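# Upright a sideways carton and open its lid

## Task

A closed carton is lying on its side on the table. Turn it so it stands with the lid facing up, then open the lid until it is roughly vertical or tilted back past vertical. The lid's tab starts tucked inside the wall that has the thumb notch.

## Robot and tools

Robot: a single six-joint arm with a five-fingered right hand. Its base sits at (0, 0, +0.200) m in the scene frame and is slightly tilted (quat_wxyz +0.992, +0.060, +0.106, -0.025). Scene frame: the origin is on the table top directly under the base, +z is up, and +y is to the left when looking along +x. A camera stand is next to the table. The cameras are cam_low and cam_wrist, both 896x504.

Hand point: a reference point fixed to the palm. It is 0.05 m in front of the palm and 0.15 m out from the wrist flange. Its +z runs along the straightened fingers, +y comes out of the palm, and +x runs across the palm away from the thumb. Straight fingertips reach 0.06 to 0.07 m past the point, on a line 0.06 m behind it along -y. A bracket on the little-finger side of the wrist can snag objects. With the fingers level, the wrist can hang below the point and hit the table first.

execute_actions(actions, cameras): actions is a list of actions. Each action is a list of up to 15 rows, and each row is one 1/30 s control step. If an action has fewer rows, its last row repeats. A row is 14 numbers, each in [-1, 1], in this order:
- dx, dy, dz, rx, ry, rz: an offset, not a pose. It counts from the Hand target as it was when the action began, along the scene axes. 1.0 equals 0.6 m or 180 degrees. rx, ry, rz form a single rotation vector that turns about the Hand target's position. Every row in an action counts from that same starting target, so sending the same offset again in a new action moves the hand further.
- little, ring, middle, index, thumb_bend, thumb_turn: absolute finger targets. -1 means open or straight, +1 means curled. For thumb_turn, -1 puts the thumb beside the palm and +1 puts it opposite the fingers.
- force_limit: the fingertip force at which a closing motor stops. It scales from about 0 N at -1 to 10 N at +1, and to 15 N for the two thumb motors.
- speed: rises from nearly 0 at -1 to full speed at +0.48 and stays full above that.
The cameras argument takes a list of names, ["all"], or []. Images come back when actions is empty or when cameras are requested.

move(target, speed, blend, stop_force, zero, blocking, cameras): target is either one 14-number row or a list of up to 15 rows. The pose part is an offset from the Hand target, on the same scale and axes as above, and every row in a list counts from that same start. speed is in m/s, from 0.002 to 3.6, default 0.25; rotation is capped at twice that number in rad/s. blend is in m: the corner radius at intermediate targets, where 0 means stop at each one. stop_force is in N, from 3 to 120. The move ends when the wrist sensor feels that much push against the direction of travel. Use it slowly when approaching contact, and leave it out when backing away from a contact. zero (default true) re-zeroes the sensor before the move. blocking=false returns after about 0.5 s, but it cannot be combined with stop_force. The result adds a "move:" line. done means the arm rests within 3 mm and 2 degrees of the target. Other endings include off_target, moving, held and fault, followed by the limits that acted.

wait(seconds 0 to 10): holds the last command. stop(): brakes a running move. zoom_image(camera, region=[x0, y0, x1, y1]): magnifies part of the latest image, at most 504 px per side. show_instructions(): shows the reference pages. zero_wrist_force(): re-zeroes the wrist sensor. finished_scene(scene): ends the scene with the scene's number and cannot be undone.

Results: end_effector_position (m) and end_effector_quat_wxyz, plus velocities, all in the scene frame. The Hand target line is the commanded pose that later offsets start from. The hand often stops short of it; if so, send the missing distance as an offset. hand_measured, hand_stopped_by (moving, target, force, stalled, fault) and hand_load_n follow the motor order above; load is positive when the finger is pushed open. Wrist force and torque are given along the hand's own axes, and a third line shows the peak force since the last reading. Joint torques include the arm's own weight.

Gripping: with thumb_turn at +1, the hand can enclose objects about 0.035 to 0.065 m thick. For a gentle grip, close slowly (speed -0.94 or lower). To keep the hand as it is, resend the same six finger numbers, force_limit and speed. At the start of the scene, read a result first and send back the values it shows, since a 0 is a real command. To loosen a finger, send a target more open than hand_measured.

Motion: each step, the commanded orientation is clipped to within 32 degrees of the measured one. Keep paths away from the arm's own base, because passing close to it can flip the arm's posture. Commands lag about 0.09 to 0.22 s, and fast moves overshoot.

Avoid: the arm is stiff, so a target even slightly past a firm contact can trigger a fault. A contact torque at a joint limit stops the arm for 10 s. The limits are 130 N m for the shoulder and elbow joints and 24.3 N m for each wrist joint. A net force of roughly 150 N on the arm also stops it for 10 s. Motors heat up when they hold loads, stretch out or push against something; at 85 °C the brakes lock for 30 s or more. Do not let the carton fall or leave it off the table. Avoid slamming, dropping, releasing a moving part, or straining the fingers.

Each tool is called as name([rows], argument=value, ...), one row to a line, values as JSON.

Reference images:

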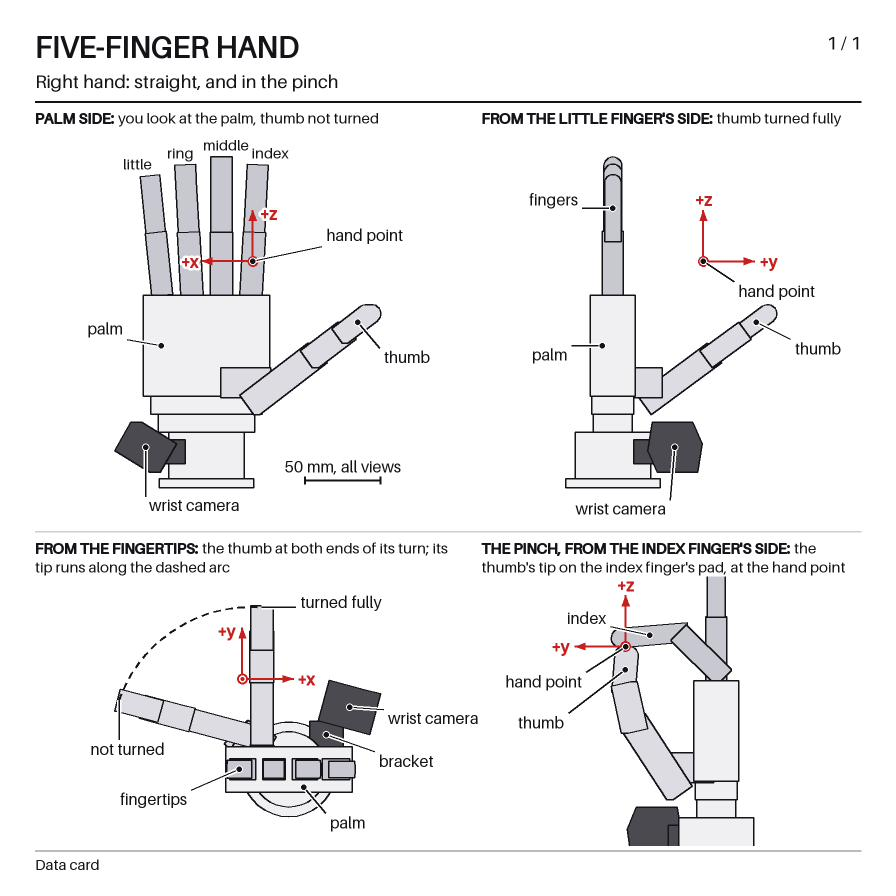

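## Session

execute_actions(actions=[])

Scene clock: 0.00 s.
end_effector_position=(+0.3129, -0.0317, +0.2696) hand_measured=(-1.000, -1.000, -1.000, -1.000, -1.000, -1.000) hand_load_n=(+0.0, +0.0, +0.0, +0.0, +0.0, +0.0) hand_stopped_by=(target, target, target, target, target, target) hand_force_limit=0.00 hand_speed=-0.80 end_effector_quat_wxyz=(+0.017, +0.819, +0.563, -0.111)
Joint positions: [-0.099 -1.586 2.176 0.896 1.84 0.232]
Joint velocities: within noise
Joint torques (N m): no reading
Wrist force (N): no reading
Wrist torque (N m): no reading
Wrist force, peak (N): no reading
Hand target: +0.3129, -0.0317, +0.2696; +0.017, +0.819, +0.563, -0.111

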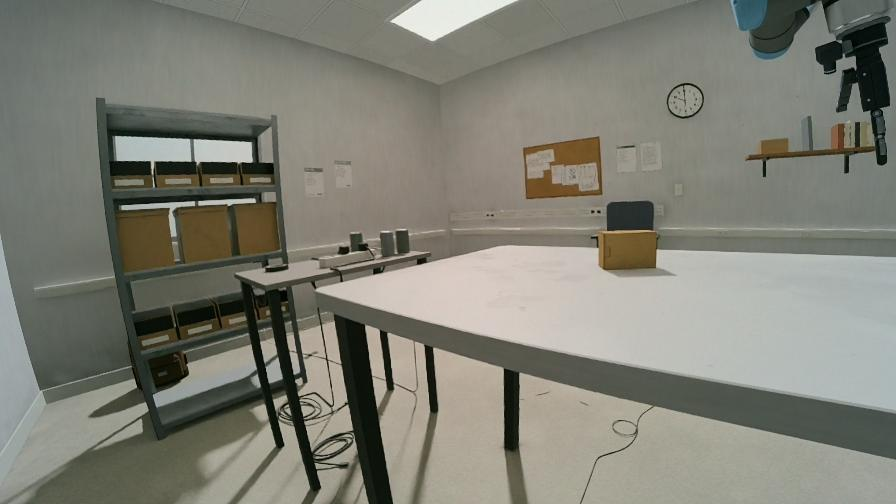

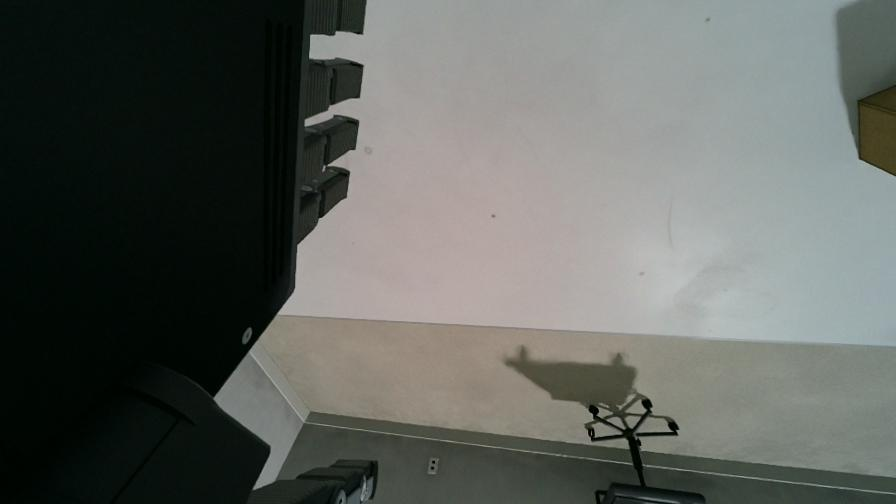

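move(target=[0.25,0.1,0.25,0,0,0,-1,-1,-1,-1,-1,-1,0,-0.8], speed=0.5, cameras=["all"])

Scene clock: 5.87 s.
end_effector_position=(+0.4629, +0.0282, +0.4196) hand_measured=(-1.000, -1.000, -1.000, -1.000, -1.000, -1.000) hand_load_n=(+0.0, +0.0, +0.0, +0.0, +0.0, +0.0) hand_stopped_by=(target, target, target, target, target, target) hand_force_limit=0.00 hand_speed=-0.80 end_effector_quat_wxyz=(+0.017, +0.818, +0.563, -0.111) end_effector_velocity=(+0.001, +0.000, +0.002) end_effector_angular_velocity=(+0.000, -0.002, +0.000)
Joint positions: [0.177 -1.372 1.496 1.44 1.853 0.518]
Joint velocities: [0 0 -0.005 0.003 0 -0.001]
Joint torques (N m): [7.37 -29.46 -29.16 4.09 -1.12 -0.62]
Wrist force (N): [-0.1 0.0 -0.1]
Wrist torque (N m): [0.01 0.02 0.05]
Wrist force, peak (N): [1.1 1.2 -2.1]
Hand target: +0.4629, +0.0283, +0.4196; +0.017, +0.819, +0.563, -0.111
Off the commanded pose: 0.000 m, 0 deg.
move: done

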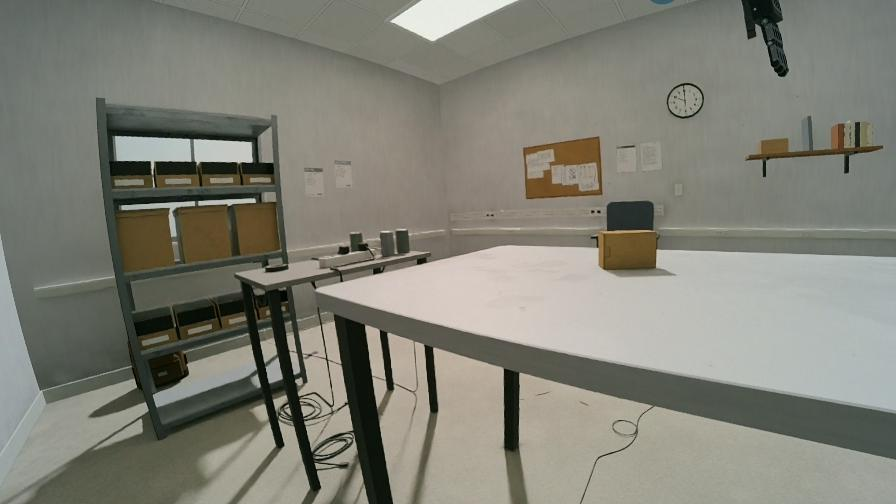

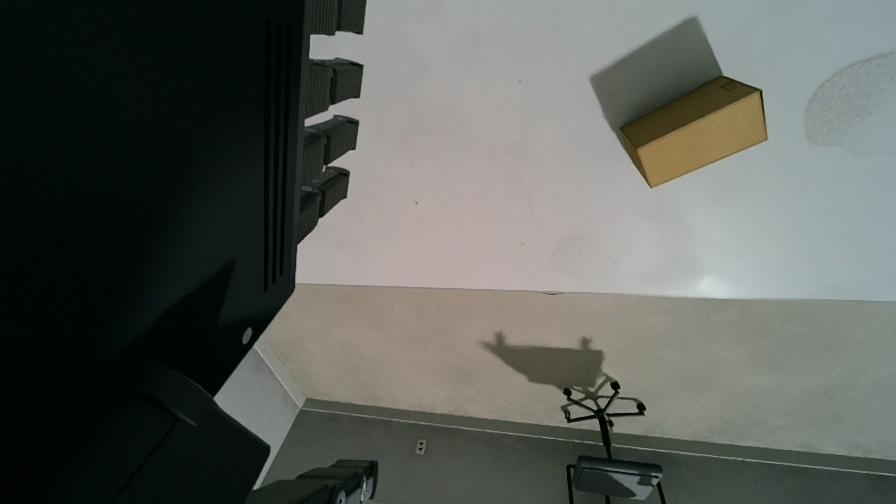

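zoom_image(camera="cam_wrist", region=[560, 10, 800, 210])

zoom_image(camera="cam_low", region=[580, 210, 700, 290])

Scaled by 2.100 from the camera's 896x504 image, which has a finer 1280x720 frame.

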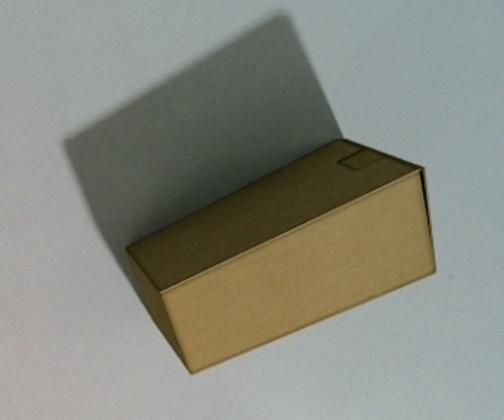

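Scaled by 4.200 from the camera's 896x504 image, which has a finer 1280x720 frame.

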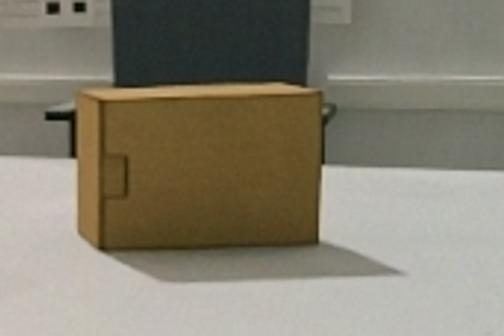

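move(target=[0,0.15,0,0.058,-0.043,0.116,-1,-1,-1,-1,-1,-1,0,-0.8], speed=0.5, cameras=["cam_wrist"])

move(target=[0.2,0,0,0,0,0,-1,-1,-1,-1,-1,-1,0,-0.8], speed=0.5, cameras=["all"])

zoom_image(camera="cam_wrist", region=[400, 0, 896, 504])

Scene clock: 17.83 s.
end_effector_position=(+0.4628, +0.1182, +0.4196) hand_measured=(-1.000, -1.000, -1.000, -1.000, -1.000, -1.000) hand_load_n=(+0.0, +0.0, +0.0, +0.0, +0.0, +0.0) hand_stopped_by=(target, target, target, target, target, target) hand_force_limit=0.00 hand_speed=-0.80 end_effector_quat_wxyz=(+0.000, +0.707, +0.707, +0.000)
Joint positions: [0.294 -1.455 1.574 1.276 1.743 0.229]
Joint torques (N m): [2.13 -16.33 -29.61 1.83 1.62 -1.64]
Wrist force (N): [-0.1 0.3 0.4]
Wrist torque (N m): [0.01 0.02 -0.06]
Wrist force, peak (N): [-0.3 0.7 0.2]
Hand target: +0.4629, +0.1183, +0.4196; +0.000, +0.707, +0.707, +0.001
Off the commanded pose: 0.000 m, 0 deg.
move: done
Images, in order (width x height): cam_wrist 896x504.

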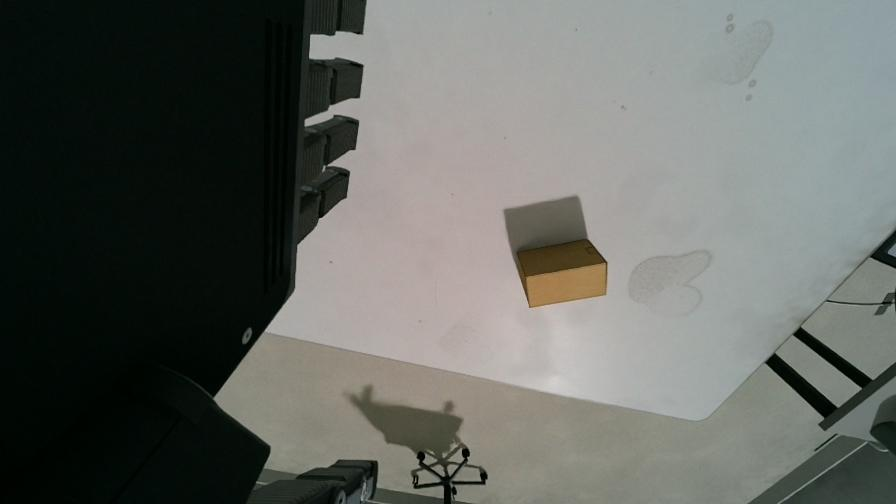

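Scene clock: 18.73 s.
end_effector_position=(+0.5829, +0.1182, +0.4196) hand_measured=(-1.000, -1.000, -1.000, -1.000, -1.000, -1.000) hand_load_n=(+0.0, +0.0, +0.0, +0.0, +0.0, +0.0) hand_stopped_by=(target, target, target, target, target, target) hand_force_limit=0.00 hand_speed=-0.80 end_effector_quat_wxyz=(+0.000, +0.707, +0.707, +0.001)
Joint positions: [0.234 -1.202 1.189 1.398 1.732 0.169]
Joint torques (N m): [17.91 -27.67 -31.08 3.73 2.33 0.7]
Wrist force (N): [0.1 0.1 0.2]
Wrist torque (N m): [0.00 0.00 -0.05]
Wrist force, peak (N): [0.2 2.4 0.2]
Hand target: +0.5829, +0.1183, +0.4196; +0.000, +0.707, +0.707, +0.001
Off the commanded pose: 0.000 m, 0 deg.
move: done

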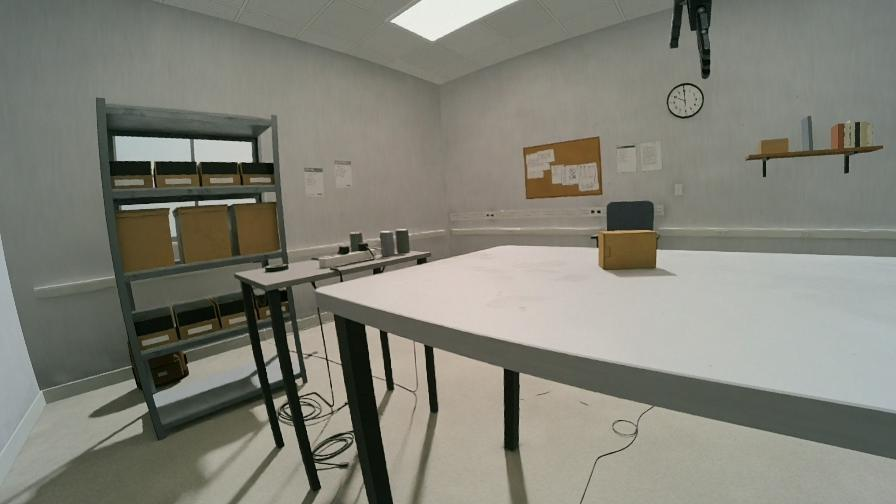

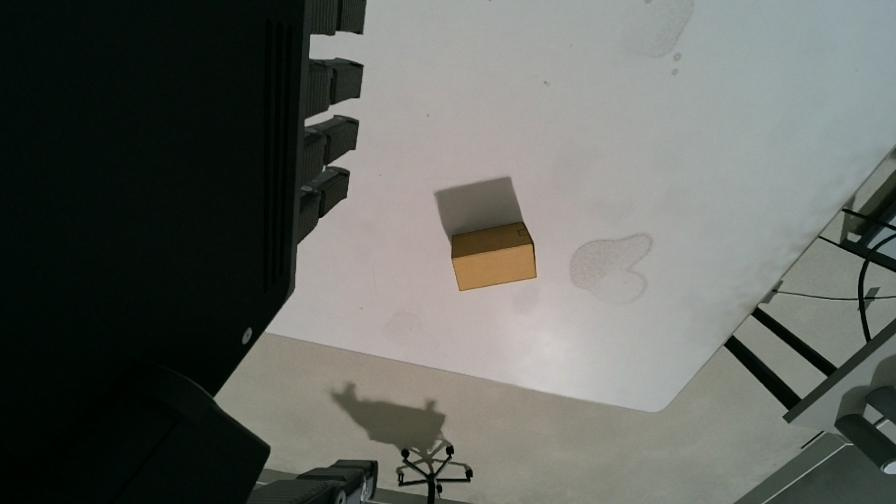

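Scaled by 1.000.

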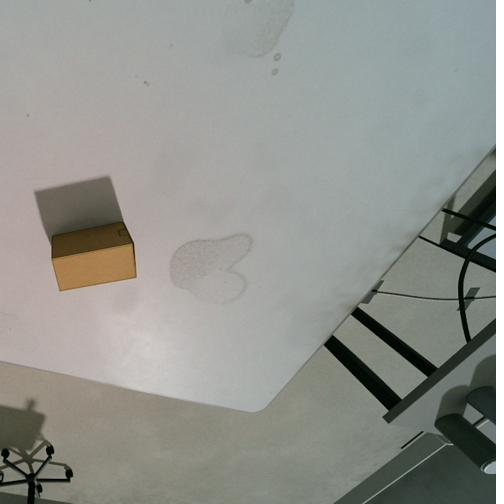

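move(target=[0.215,-0.37,-0.283,0.135,0.225,-0.326,-1,-1,-1,-1,-1,1,-0.4,0], speed=0.5, cameras=["all"])

zoom_image(camera="cam_low", region=[520, 80, 780, 300])

Scene clock: 51.10 s.
end_effector_position=(+0.7099, -0.1033, +0.2497) hand_measured=(-1.000, -1.000, -1.000, -1.000, -1.000, +1.000) hand_load_n=(+0.0, +0.0, +0.0, +0.0, +0.0, +0.0) hand_stopped_by=(target, target, target, target, target, target) hand_force_limit=-0.40 hand_speed=0.00 end_effector_quat_wxyz=(-0.347, +0.910, +0.225, +0.015)
Joint positions: [-0.388 -0.355 0.035 2.113 1.043 0.523]
Joint torques (N m): [0.42 -48.14 -17.06 1.75 -0.31 -2.06]
Wrist force (N): [-0.6 0.6 0.1]
Wrist torque (N m): [0.16 0.10 0.04]
Wrist force, peak (N): [-1.1 2.3 -0.1]
Hand target: +0.7119, -0.1037, +0.2498; -0.371, +0.896, +0.224, -0.093
Off the commanded pose: 0.002 m, 13 deg.
elbow stopped short: the move would have taken joint 3 (elbow) straighter than the controller allows.
elbow read too straight: the controller reads joint 3 (elbow) straighter than it allows; while it does, the hand can move without a command.
move: off_target

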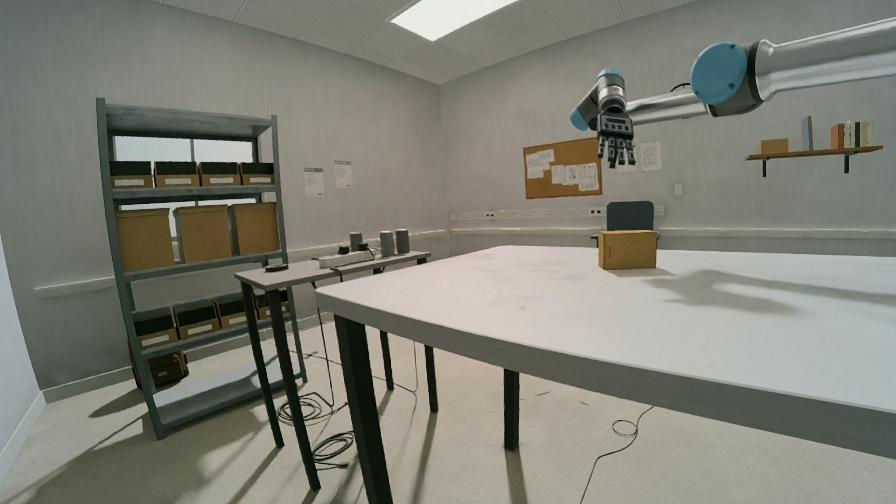

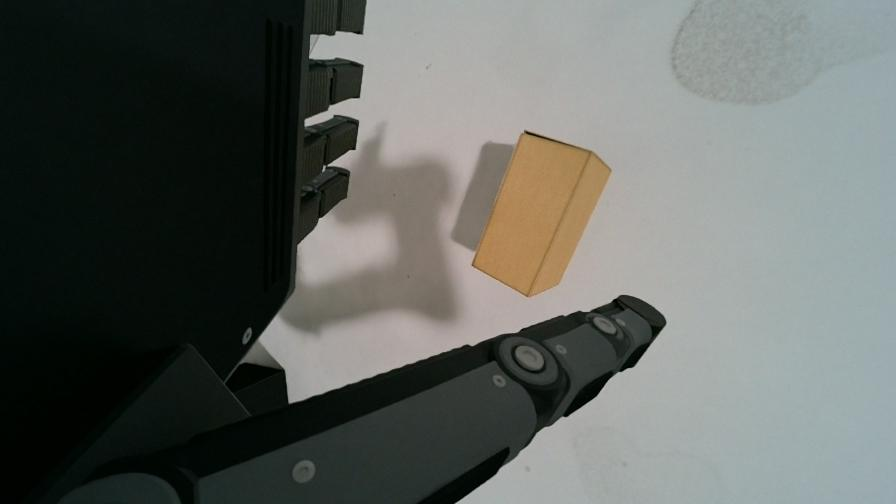

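Scaled by 1.938 from the camera's 896x504 image, which has a finer 1280x720 frame.

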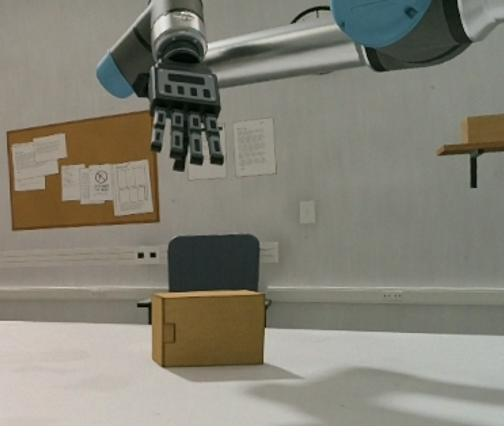

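move([
  [-0.1,0.07,0.02,-0.118,0.036,-0.494,-0.4,-0.4,-0.4,-0.4,-1,-1,-0.4,0],
  [0.045,0.078,-0.1,-0.118,0.036,-0.494,-0.4,-0.4,-0.4,-0.4,-1,-1,-0.4,0],
], speed=0.4, cameras=["all"])

zoom_image(camera="cam_low", region=[540, 120, 760, 300])

Scene clock: 66.37 s.
end_effector_position=(+0.7389, -0.0569, +0.1898) hand_measured=(-0.400, -0.400, -0.400, -0.400, -1.000, -1.000) hand_load_n=(+0.0, +0.0, +0.0, +0.0, +0.0, +0.0) hand_stopped_by=(target, target, target, target, target, target) hand_force_limit=-0.40 hand_speed=0.00 end_effector_quat_wxyz=(-0.185, +0.837, -0.502, +0.111)
Joint positions: [-0.264 -0.704 0.68 1.05 1.312 2.363]
Joint torques (N m): [-1.61 -44.59 -30.84 2.6 -2.85 -1.01]
Wrist force (N): [-0.4 0.5 0.0]
Wrist torque (N m): [0.12 0.07 0.06]
Wrist force, peak (N): [0.4 -0.2 2.4]
Hand target: +0.7389, -0.0569, +0.1898; -0.185, +0.837, -0.502, +0.111
Off the commanded pose: 0.000 m, 0 deg.
move: done

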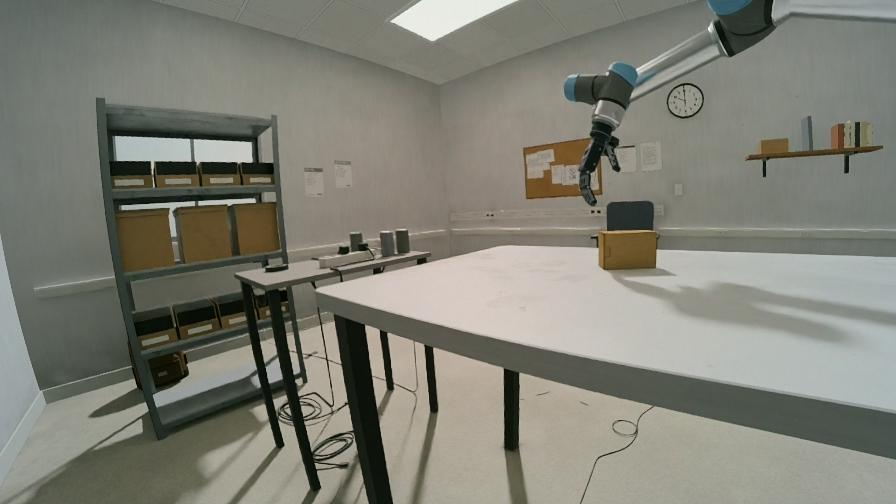

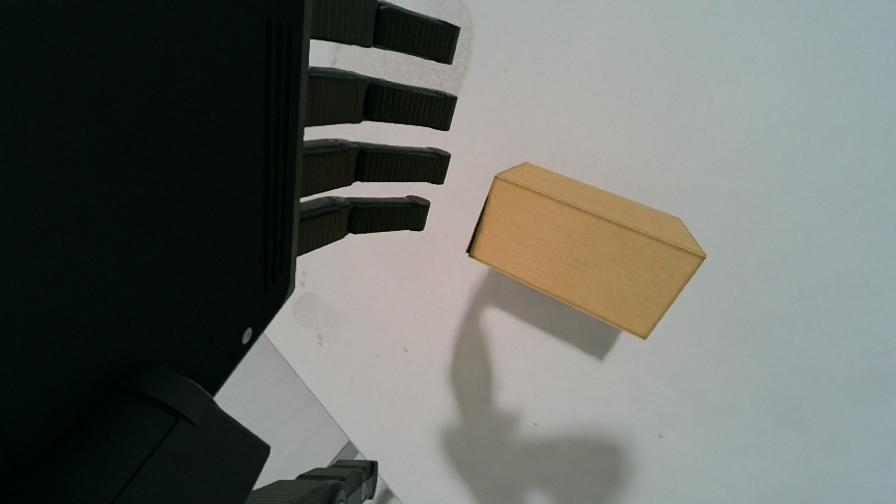

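Scaled by 2.291 from the camera's 896x504 image, which has a finer 1280x720 frame.

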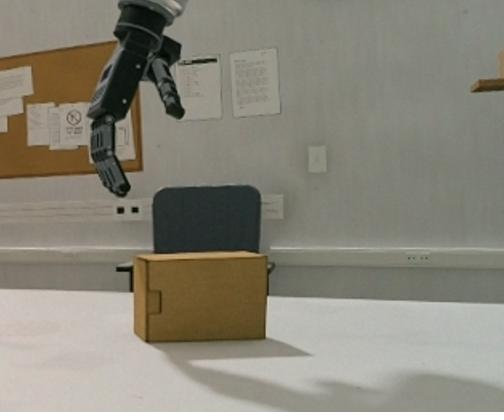

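move([
  [0,0,-0.215,0,0,0,-0.4,-0.4,-0.4,-0.4,-1,-1,-0.4,0],
  [-0.331,-0.176,-0.215,0,0,0,-0.4,-0.4,-0.4,-0.4,-1,-1,-0.4,0],
  [-0.272,-0.145,-0.215,0,0,0,-0.4,-0.4,-0.4,-0.4,-1,-1,-0.4,0],
  [-0.272,-0.145,0.2,0,0,0,-0.4,-0.4,-0.4,-0.4,-1,-1,-0.4,0],
], speed=[0.15,0.08,0.2,0.4], cameras=["all"])

zoom_image(camera="cam_low", region=[540, 120, 760, 300])

Scene clock: 75.17 s.
end_effector_position=(+0.5757, -0.1440, +0.3096) hand_measured=(-0.400, -0.400, -0.400, -0.400, -1.000, -1.000) hand_load_n=(+0.0, +0.0, +0.0, +0.0, +0.0, -0.5) hand_stopped_by=(target, target, target, target, target, target) hand_force_limit=-0.40 hand_speed=0.00 end_effector_quat_wxyz=(-0.185, +0.837, -0.502, +0.111) end_effector_velocity=(-0.001, +0.001, +0.001) end_effector_angular_velocity=(+0.003, +0.004, +0.000)
Joint positions: [-0.535 -1.196 1.259 1.043 1.181 2.113]
Joint velocities: [0 0 0 0.005 0 0]
Joint torques (N m): [4.75 -47.92 -23.38 3.74 -1.35 0.39]
Wrist force (N): [-0.2 0.4 0.1]
Wrist torque (N m): [0.10 0.05 0.08]
Wrist force, peak (N): [-0.1 1.6 2.3]
Hand target: +0.5757, -0.1439, +0.3098; -0.185, +0.837, -0.502, +0.111
Off the commanded pose: 0.000 m, 0 deg.
move: done

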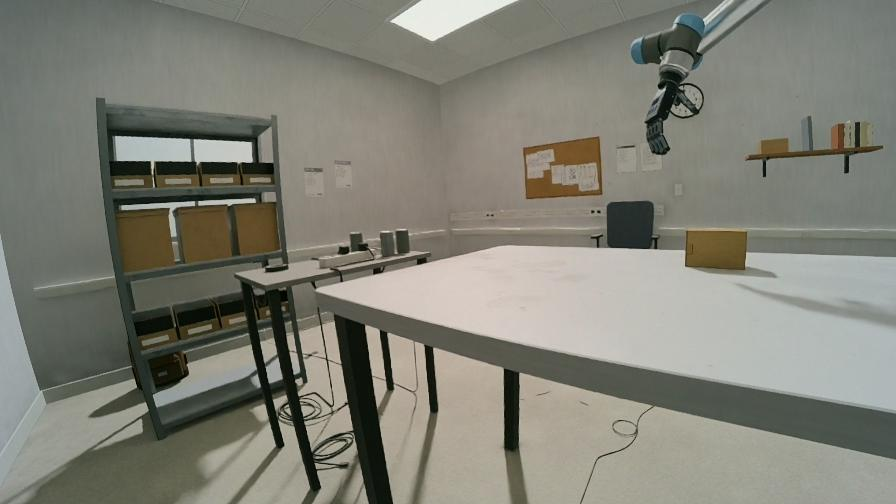

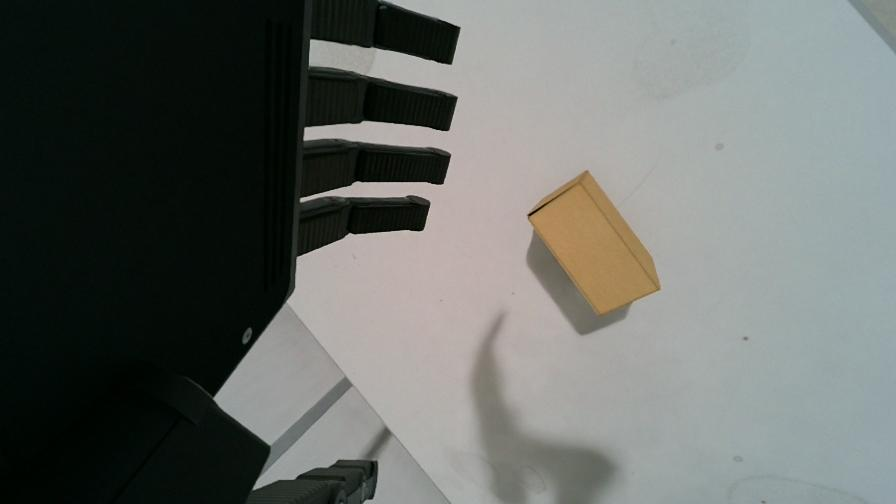

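Scaled by 2.291 from the camera's 896x504 image, which has a finer 1280x720 frame.

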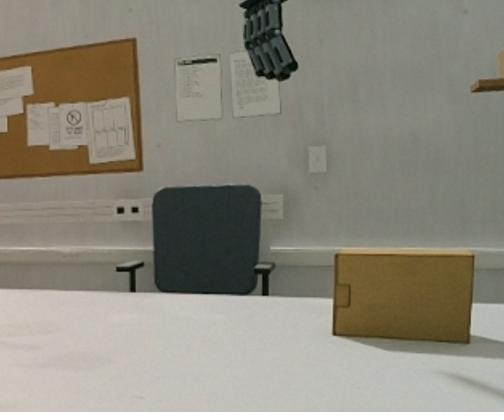

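zoom_image(camera="cam_wrist", region=[510, 150, 690, 340])

Scaled by 2.653 from the camera's 896x504 image, which has a finer 1280x720 frame.

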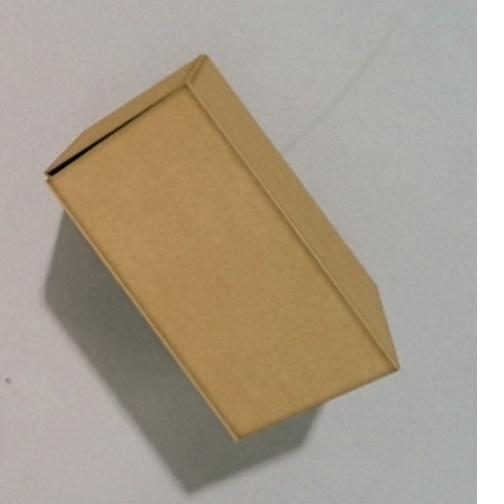

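move(target=[-0.162,0.057,-0.25,0.098,-0.063,0.318,-1,-1,-1,-1,-1,1,-0.4,0], speed=0.4, cameras=["all"])

zoom_image(camera="cam_low", region=[640, 130, 800, 290])

Scene clock: 88.17 s.
end_effector_position=(+0.4785, -0.1097, +0.1598) hand_measured=(-1.000, -1.000, -1.000, -1.000, -1.000, +1.000) hand_load_n=(+0.0, +0.0, +0.0, +0.0, +0.0, +0.0) hand_stopped_by=(target, target, target, target, target, target) hand_force_limit=-0.40 hand_speed=0.00 end_effector_quat_wxyz=(-0.383, +0.923, -0.033, +0.013)
Joint positions: [-0.669 -0.931 1.545 1.273 0.933 0.729]
Joint torques (N m): [-1.59 -50.56 -22.36 2.38 -3.01 -2.01]
Wrist force (N): [-0.3 0.6 -0.1]
Wrist torque (N m): [0.20 0.05 0.02]
Wrist force, peak (N): [-0.7 1.0 0.6]
Hand target: +0.4785, -0.1097, +0.1598; -0.383, +0.923, -0.033, +0.013
Off the commanded pose: 0.000 m, 0 deg.
move: done

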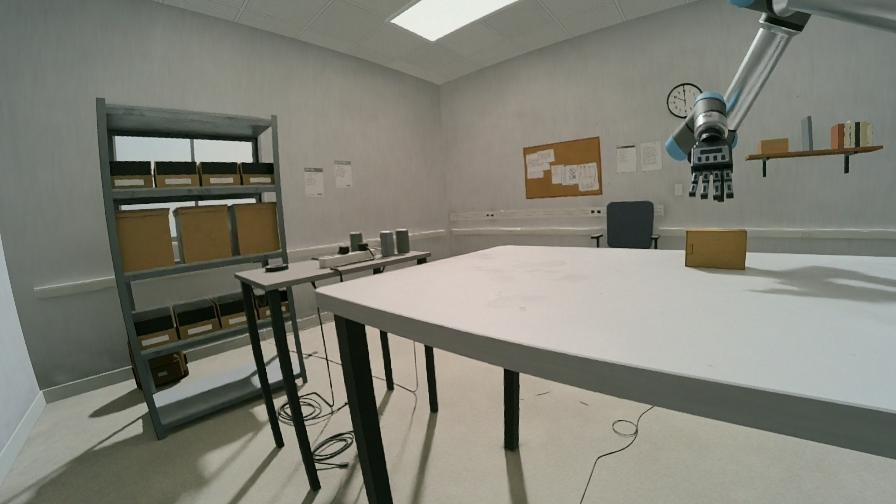

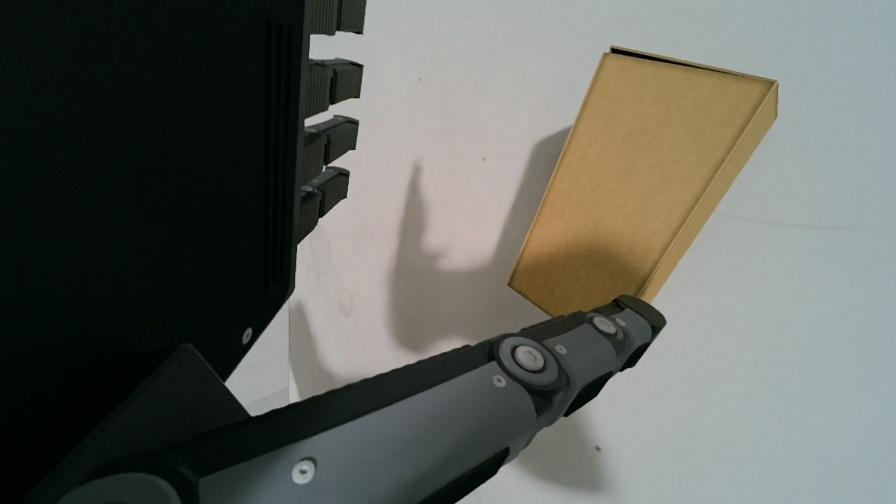

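Scaled by 3.150 from the camera's 896x504 image, which has a finer 1280x720 frame.

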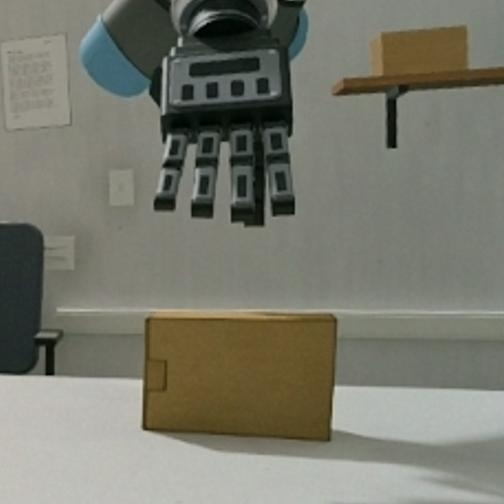

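move(target=[0.04,-0.058,0,0,0,0,-1,-1,-1,-1,-1,1,-0.4,0], speed=0.3)

move(target=[0,0,-0.15,0,0,0,-1,-1,-1,-1,-1,1,-0.4,0], speed=0.06, stop_force=6, cameras=["all"])

zoom_image(camera="cam_low", region=[640, 130, 800, 290])

Scene clock: 93.40 s.
end_effector_position=(+0.5024, -0.1446, +0.1597) hand_measured=(-1.000, -1.000, -1.000, -1.000, -1.000, +1.000) hand_load_n=(+0.0, +0.0, +0.0, +0.0, +0.0, +0.0) hand_stopped_by=(target, target, target, target, target, target) hand_force_limit=-0.40 hand_speed=0.00 end_effector_quat_wxyz=(-0.383, +0.923, -0.033, +0.013)
Joint positions: [-0.69 -0.868 1.408 1.362 0.939 0.705]
Joint torques (N m): [11.36 -60.32 -10.45 2.37 -0.45 2.33]
Wrist force (N): [-0.2 0.3 0.0]
Wrist torque (N m): [0.15 0.03 0.09]
Wrist force, peak (N): [0.2 1.0 -0.5]
Hand target: +0.5025, -0.1445, +0.1598; -0.383, +0.923, -0.033, +0.013
Off the commanded pose: 0.000 m, 0 deg.
move: done

Scene clock: 95.87 s.
end_effector_position=(+0.5025, -0.1445, +0.0698) hand_measured=(-1.000, -1.000, -1.000, -1.000, -1.000, +1.000) hand_load_n=(+0.0, +0.0, +0.0, -0.5, +0.0, +0.0) hand_stopped_by=(target, target, target, target, target, target) hand_force_limit=-0.40 hand_speed=0.00 end_effector_quat_wxyz=(-0.383, +0.923, -0.033, +0.013)
Joint positions: [-0.682 -0.706 1.364 1.238 0.937 0.714]
Joint torques (N m): [-1 -61.88 0.3 3.32 -1.82 -1.41]
Wrist force (N): [0.0 0.4 -0.1]
Wrist torque (N m): [0.16 0.01 0.03]
Wrist force, peak (N): [0.0 1.0 0.3]
Hand target: +0.5025, -0.1445, +0.0698; -0.383, +0.923, -0.033, +0.013
Off the commanded pose: 0.000 m, 0 deg.
move: done

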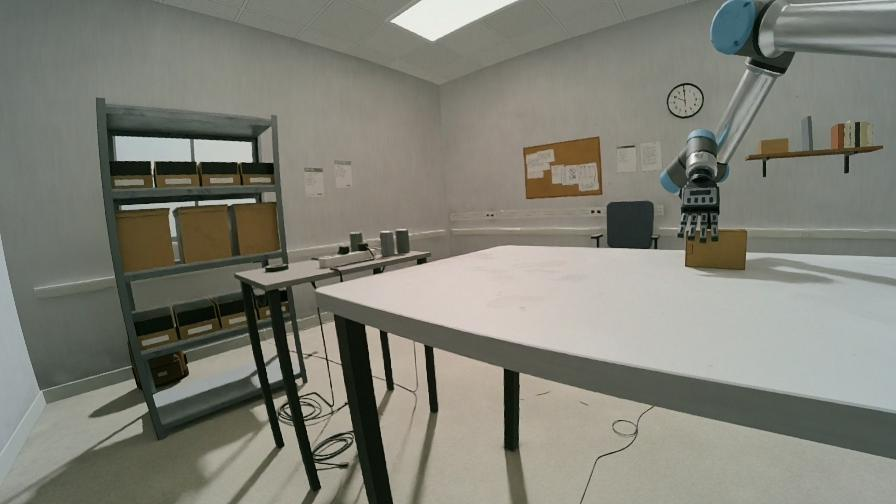

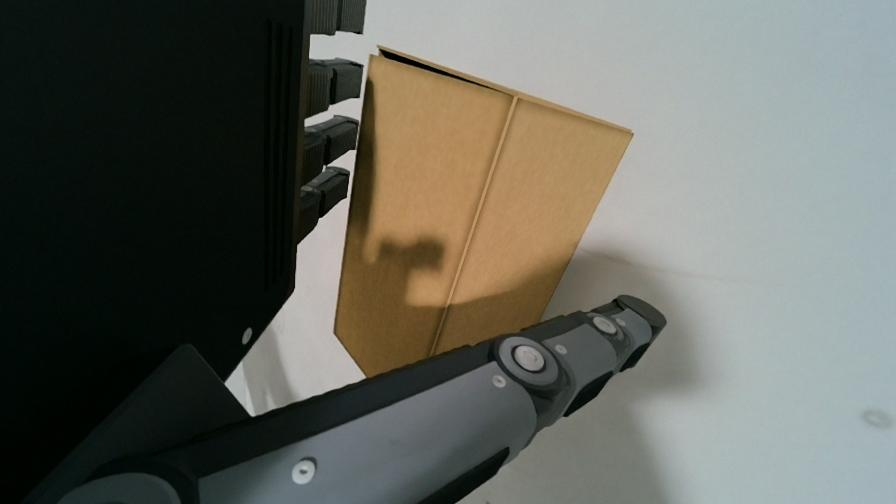

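Scaled by 3.150 from the camera's 896x504 image, which has a finer 1280x720 frame.

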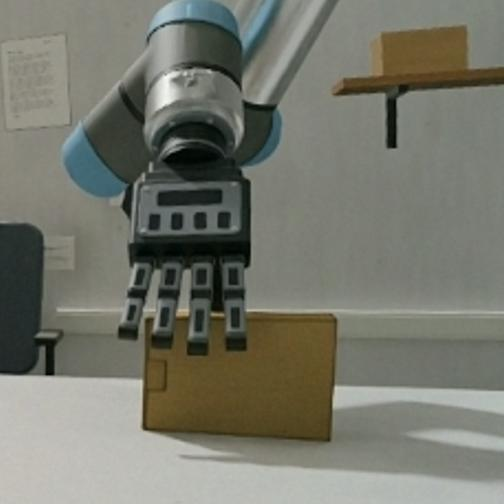

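move(target=[0,0.025,-0.008,0,0,0,-1,-1,-1,-1,-1,1,-0.4,0], speed=0.1)

move(target=[0,0,0,0,0,0,-1,0.2,0.2,0.2,-1,1,-0.3,-0.88], cameras=["all"])

zoom_image(camera="cam_low", region=[640, 130, 800, 290])

Scene clock: 100.47 s.
end_effector_position=(+0.5024, -0.1293, +0.0650) hand_measured=(-1.000, -1.000, -1.000, -1.000, -1.000, +1.000) hand_load_n=(+0.0, +0.0, +0.0, +0.0, +0.0, +0.0) hand_stopped_by=(target, target, target, target, target, target) hand_force_limit=-0.40 hand_speed=0.00 end_effector_quat_wxyz=(-0.383, +0.923, -0.033, +0.013) end_effector_velocity=(+0.000, -0.002, +0.001) end_effector_angular_velocity=(+0.001, +0.000, +0.000)
Joint positions: [-0.66 -0.708 1.386 1.204 0.93 0.74]
Joint velocities: [-0.003 0.001 -0.004 0.006 0 -0.003]
Joint torques (N m): [-7.54 -60.29 -21.11 4.18 -1.31 -1.91]
Wrist force (N): [0.0 0.5 0.0]
Wrist torque (N m): [0.17 0.01 0.03]
Wrist force, peak (N): [-0.3 0.5 -0.6]
Hand target: +0.5025, -0.1295, +0.0650; -0.383, +0.923, -0.033, +0.013
Off the commanded pose: 0.000 m, 0 deg.
move: done

Scene clock: 103.53 s.
end_effector_position=(+0.5025, -0.1295, +0.0650) hand_measured=(-1.000, -0.066, -0.122, -0.110, -1.000, +1.000) hand_load_n=(-0.5, +6.0, +2.5, +5.5, +1.5, +0.0) hand_stopped_by=(target, force, force, force, target, target) hand_force_limit=-0.30 hand_speed=-0.88 end_effector_quat_wxyz=(-0.383, +0.923, -0.033, +0.013)
Joint positions: [-0.66 -0.708 1.385 1.204 0.93 0.74]
Joint torques (N m): [-5.72 -37.45 -20.91 2.54 1.32 -1.94]
Wrist force (N): [-0.1 0.4 -0.2]
Wrist torque (N m): [0.18 0.02 0.06]
Wrist force, peak (N): [-0.1 -0.1 -0.6]
Hand target: +0.5025, -0.1295, +0.0650; -0.383, +0.923, -0.033, +0.013
Off the commanded pose: 0.000 m, 0 deg.
move: done

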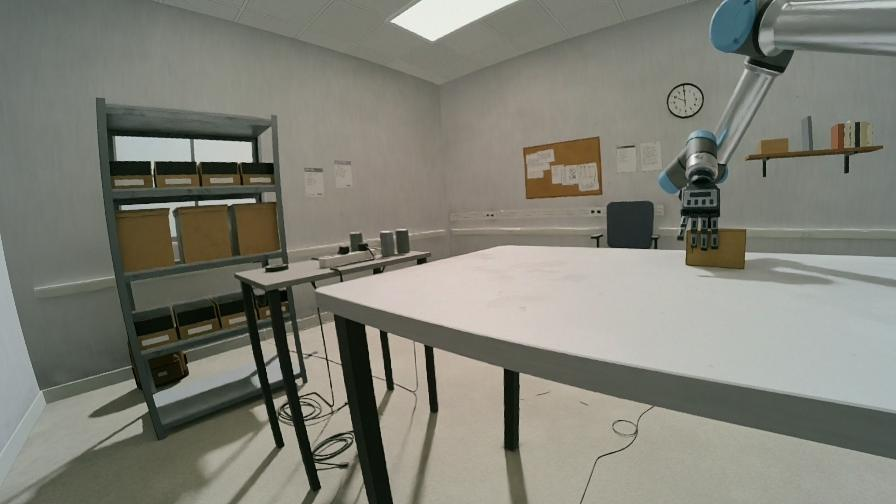

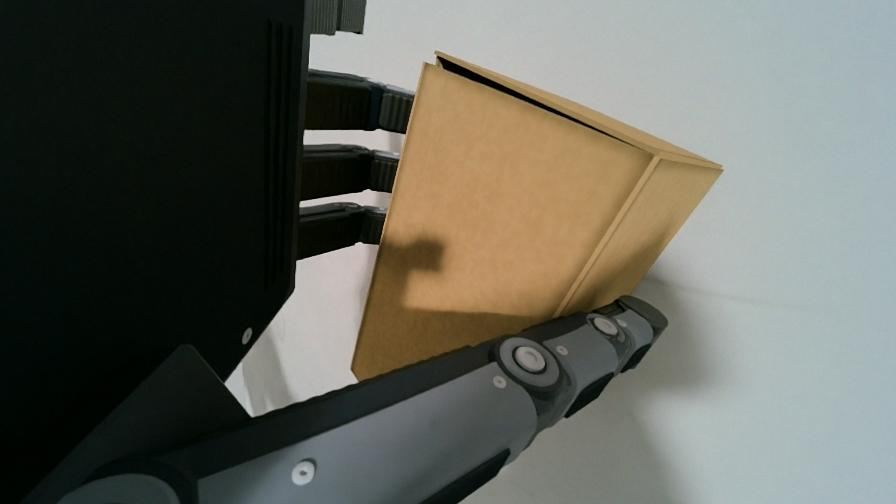

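Scaled by 3.150 from the camera's 896x504 image, which has a finer 1280x720 frame.

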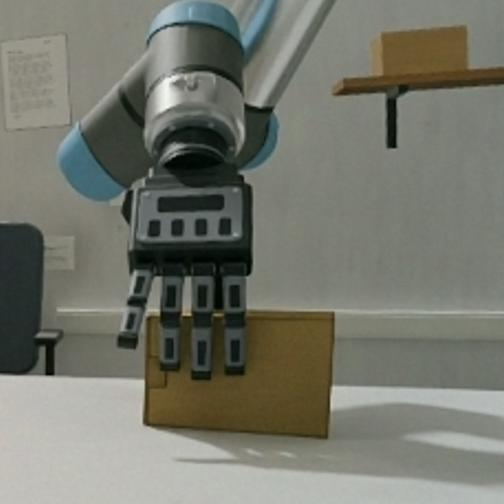

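move(target=[0,0,0.14,0,0,0,-1,0.2,0.2,0.2,-1,1,-0.3,-0.88], speed=0.1)

move(target=[0,0,0.03,-0.017,-0.25,0,-1,0.2,0.2,0.2,-1,1,-0.3,-0.88], speed=0.25, cameras=["all"])

Scene clock: 108.57 s.
end_effector_position=(+0.5024, -0.1295, +0.1490) hand_measured=(-1.000, -0.064, -0.120, -0.110, -1.000, +1.000) hand_load_n=(+0.0, +0.0, +0.0, +0.0, +0.0, +0.0) hand_stopped_by=(target, force, force, force, target, target) hand_force_limit=-0.30 hand_speed=-0.88 end_effector_quat_wxyz=(-0.383, +0.923, -0.033, +0.013)
Joint positions: [-0.667 -0.862 1.43 1.319 0.932 0.732]
Joint torques (N m): [-1.38 -35 -21.09 1.56 1.27 -0.99]
Wrist force (N): [-0.3 0.3 0.0]
Wrist torque (N m): [0.16 0.05 0.10]
Wrist force, peak (N): [-0.2 1.3 1.0]
Hand target: +0.5025, -0.1295, +0.1490; -0.383, +0.923, -0.033, +0.013
Off the commanded pose: 0.000 m, 0 deg.
move: done

Scene clock: 110.67 s.
end_effector_position=(+0.5024, -0.1296, +0.1669) hand_measured=(-1.000, -0.064, -0.120, -0.110, -1.000, +1.000) hand_load_n=(+0.0, +0.0, +0.0, +0.0, +0.0, +0.0) hand_stopped_by=(target, force, force, force, target, target) hand_force_limit=-0.30 hand_speed=-0.88 end_effector_quat_wxyz=(-0.342, +0.858, +0.116, +0.366)
Joint positions: [-0.921 -1.019 1.923 0.966 0.494 0.009]
Joint torques (N m): [6.74 -49.95 -9.16 1.01 -1.22 -1.88]
Wrist force (N): [-1.1 1.1 -0.2]
Wrist torque (N m): [0.29 0.22 -0.10]
Wrist force, peak (N): [-1.5 0.8 -0.3]
Hand target: +0.5025, -0.1295, +0.1670; -0.342, +0.858, +0.117, +0.366
Off the commanded pose: 0.000 m, 0 deg.
move: done

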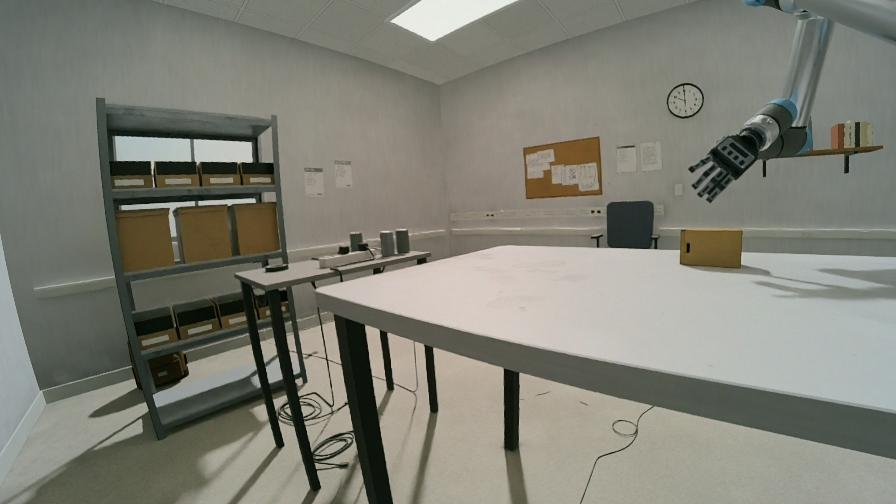

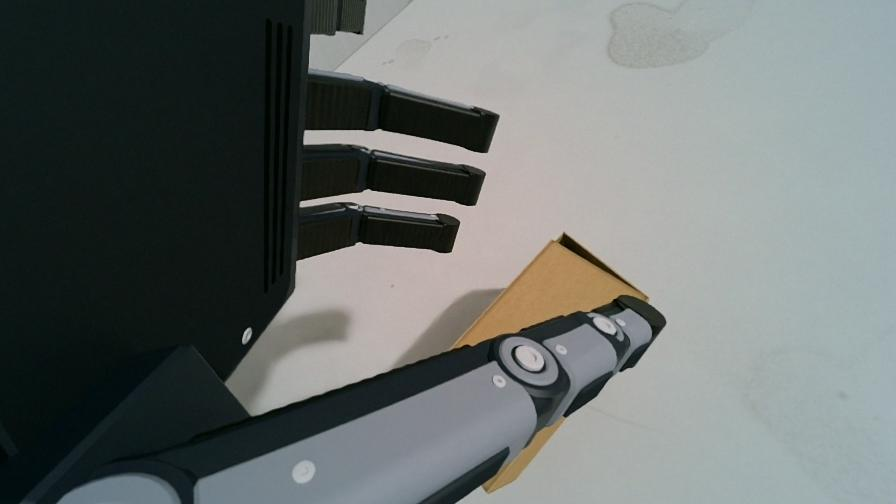

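zoom_image(camera="cam_low", region=[660, 210, 760, 280])

zoom_image(camera="cam_wrist", region=[420, 200, 680, 504])

Scaled by 5.040 from the camera's 896x504 image, which has a finer 1280x720 frame.

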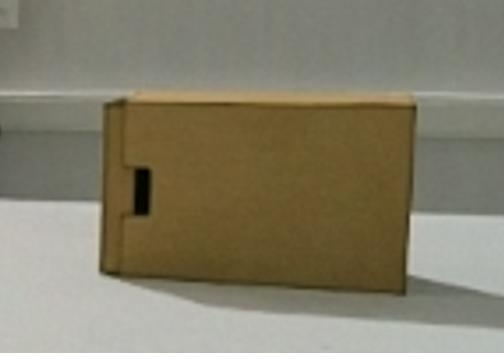

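Scaled by 1.658 from the camera's 896x504 image, which has a finer 1280x720 frame.

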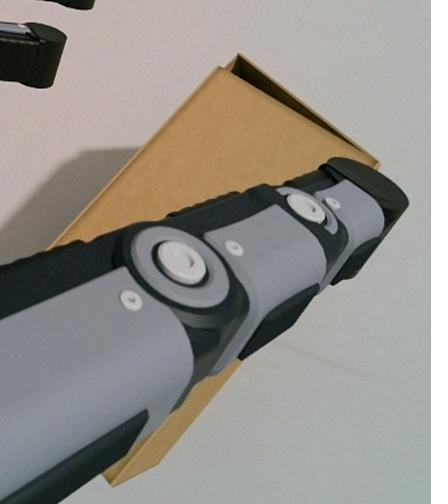

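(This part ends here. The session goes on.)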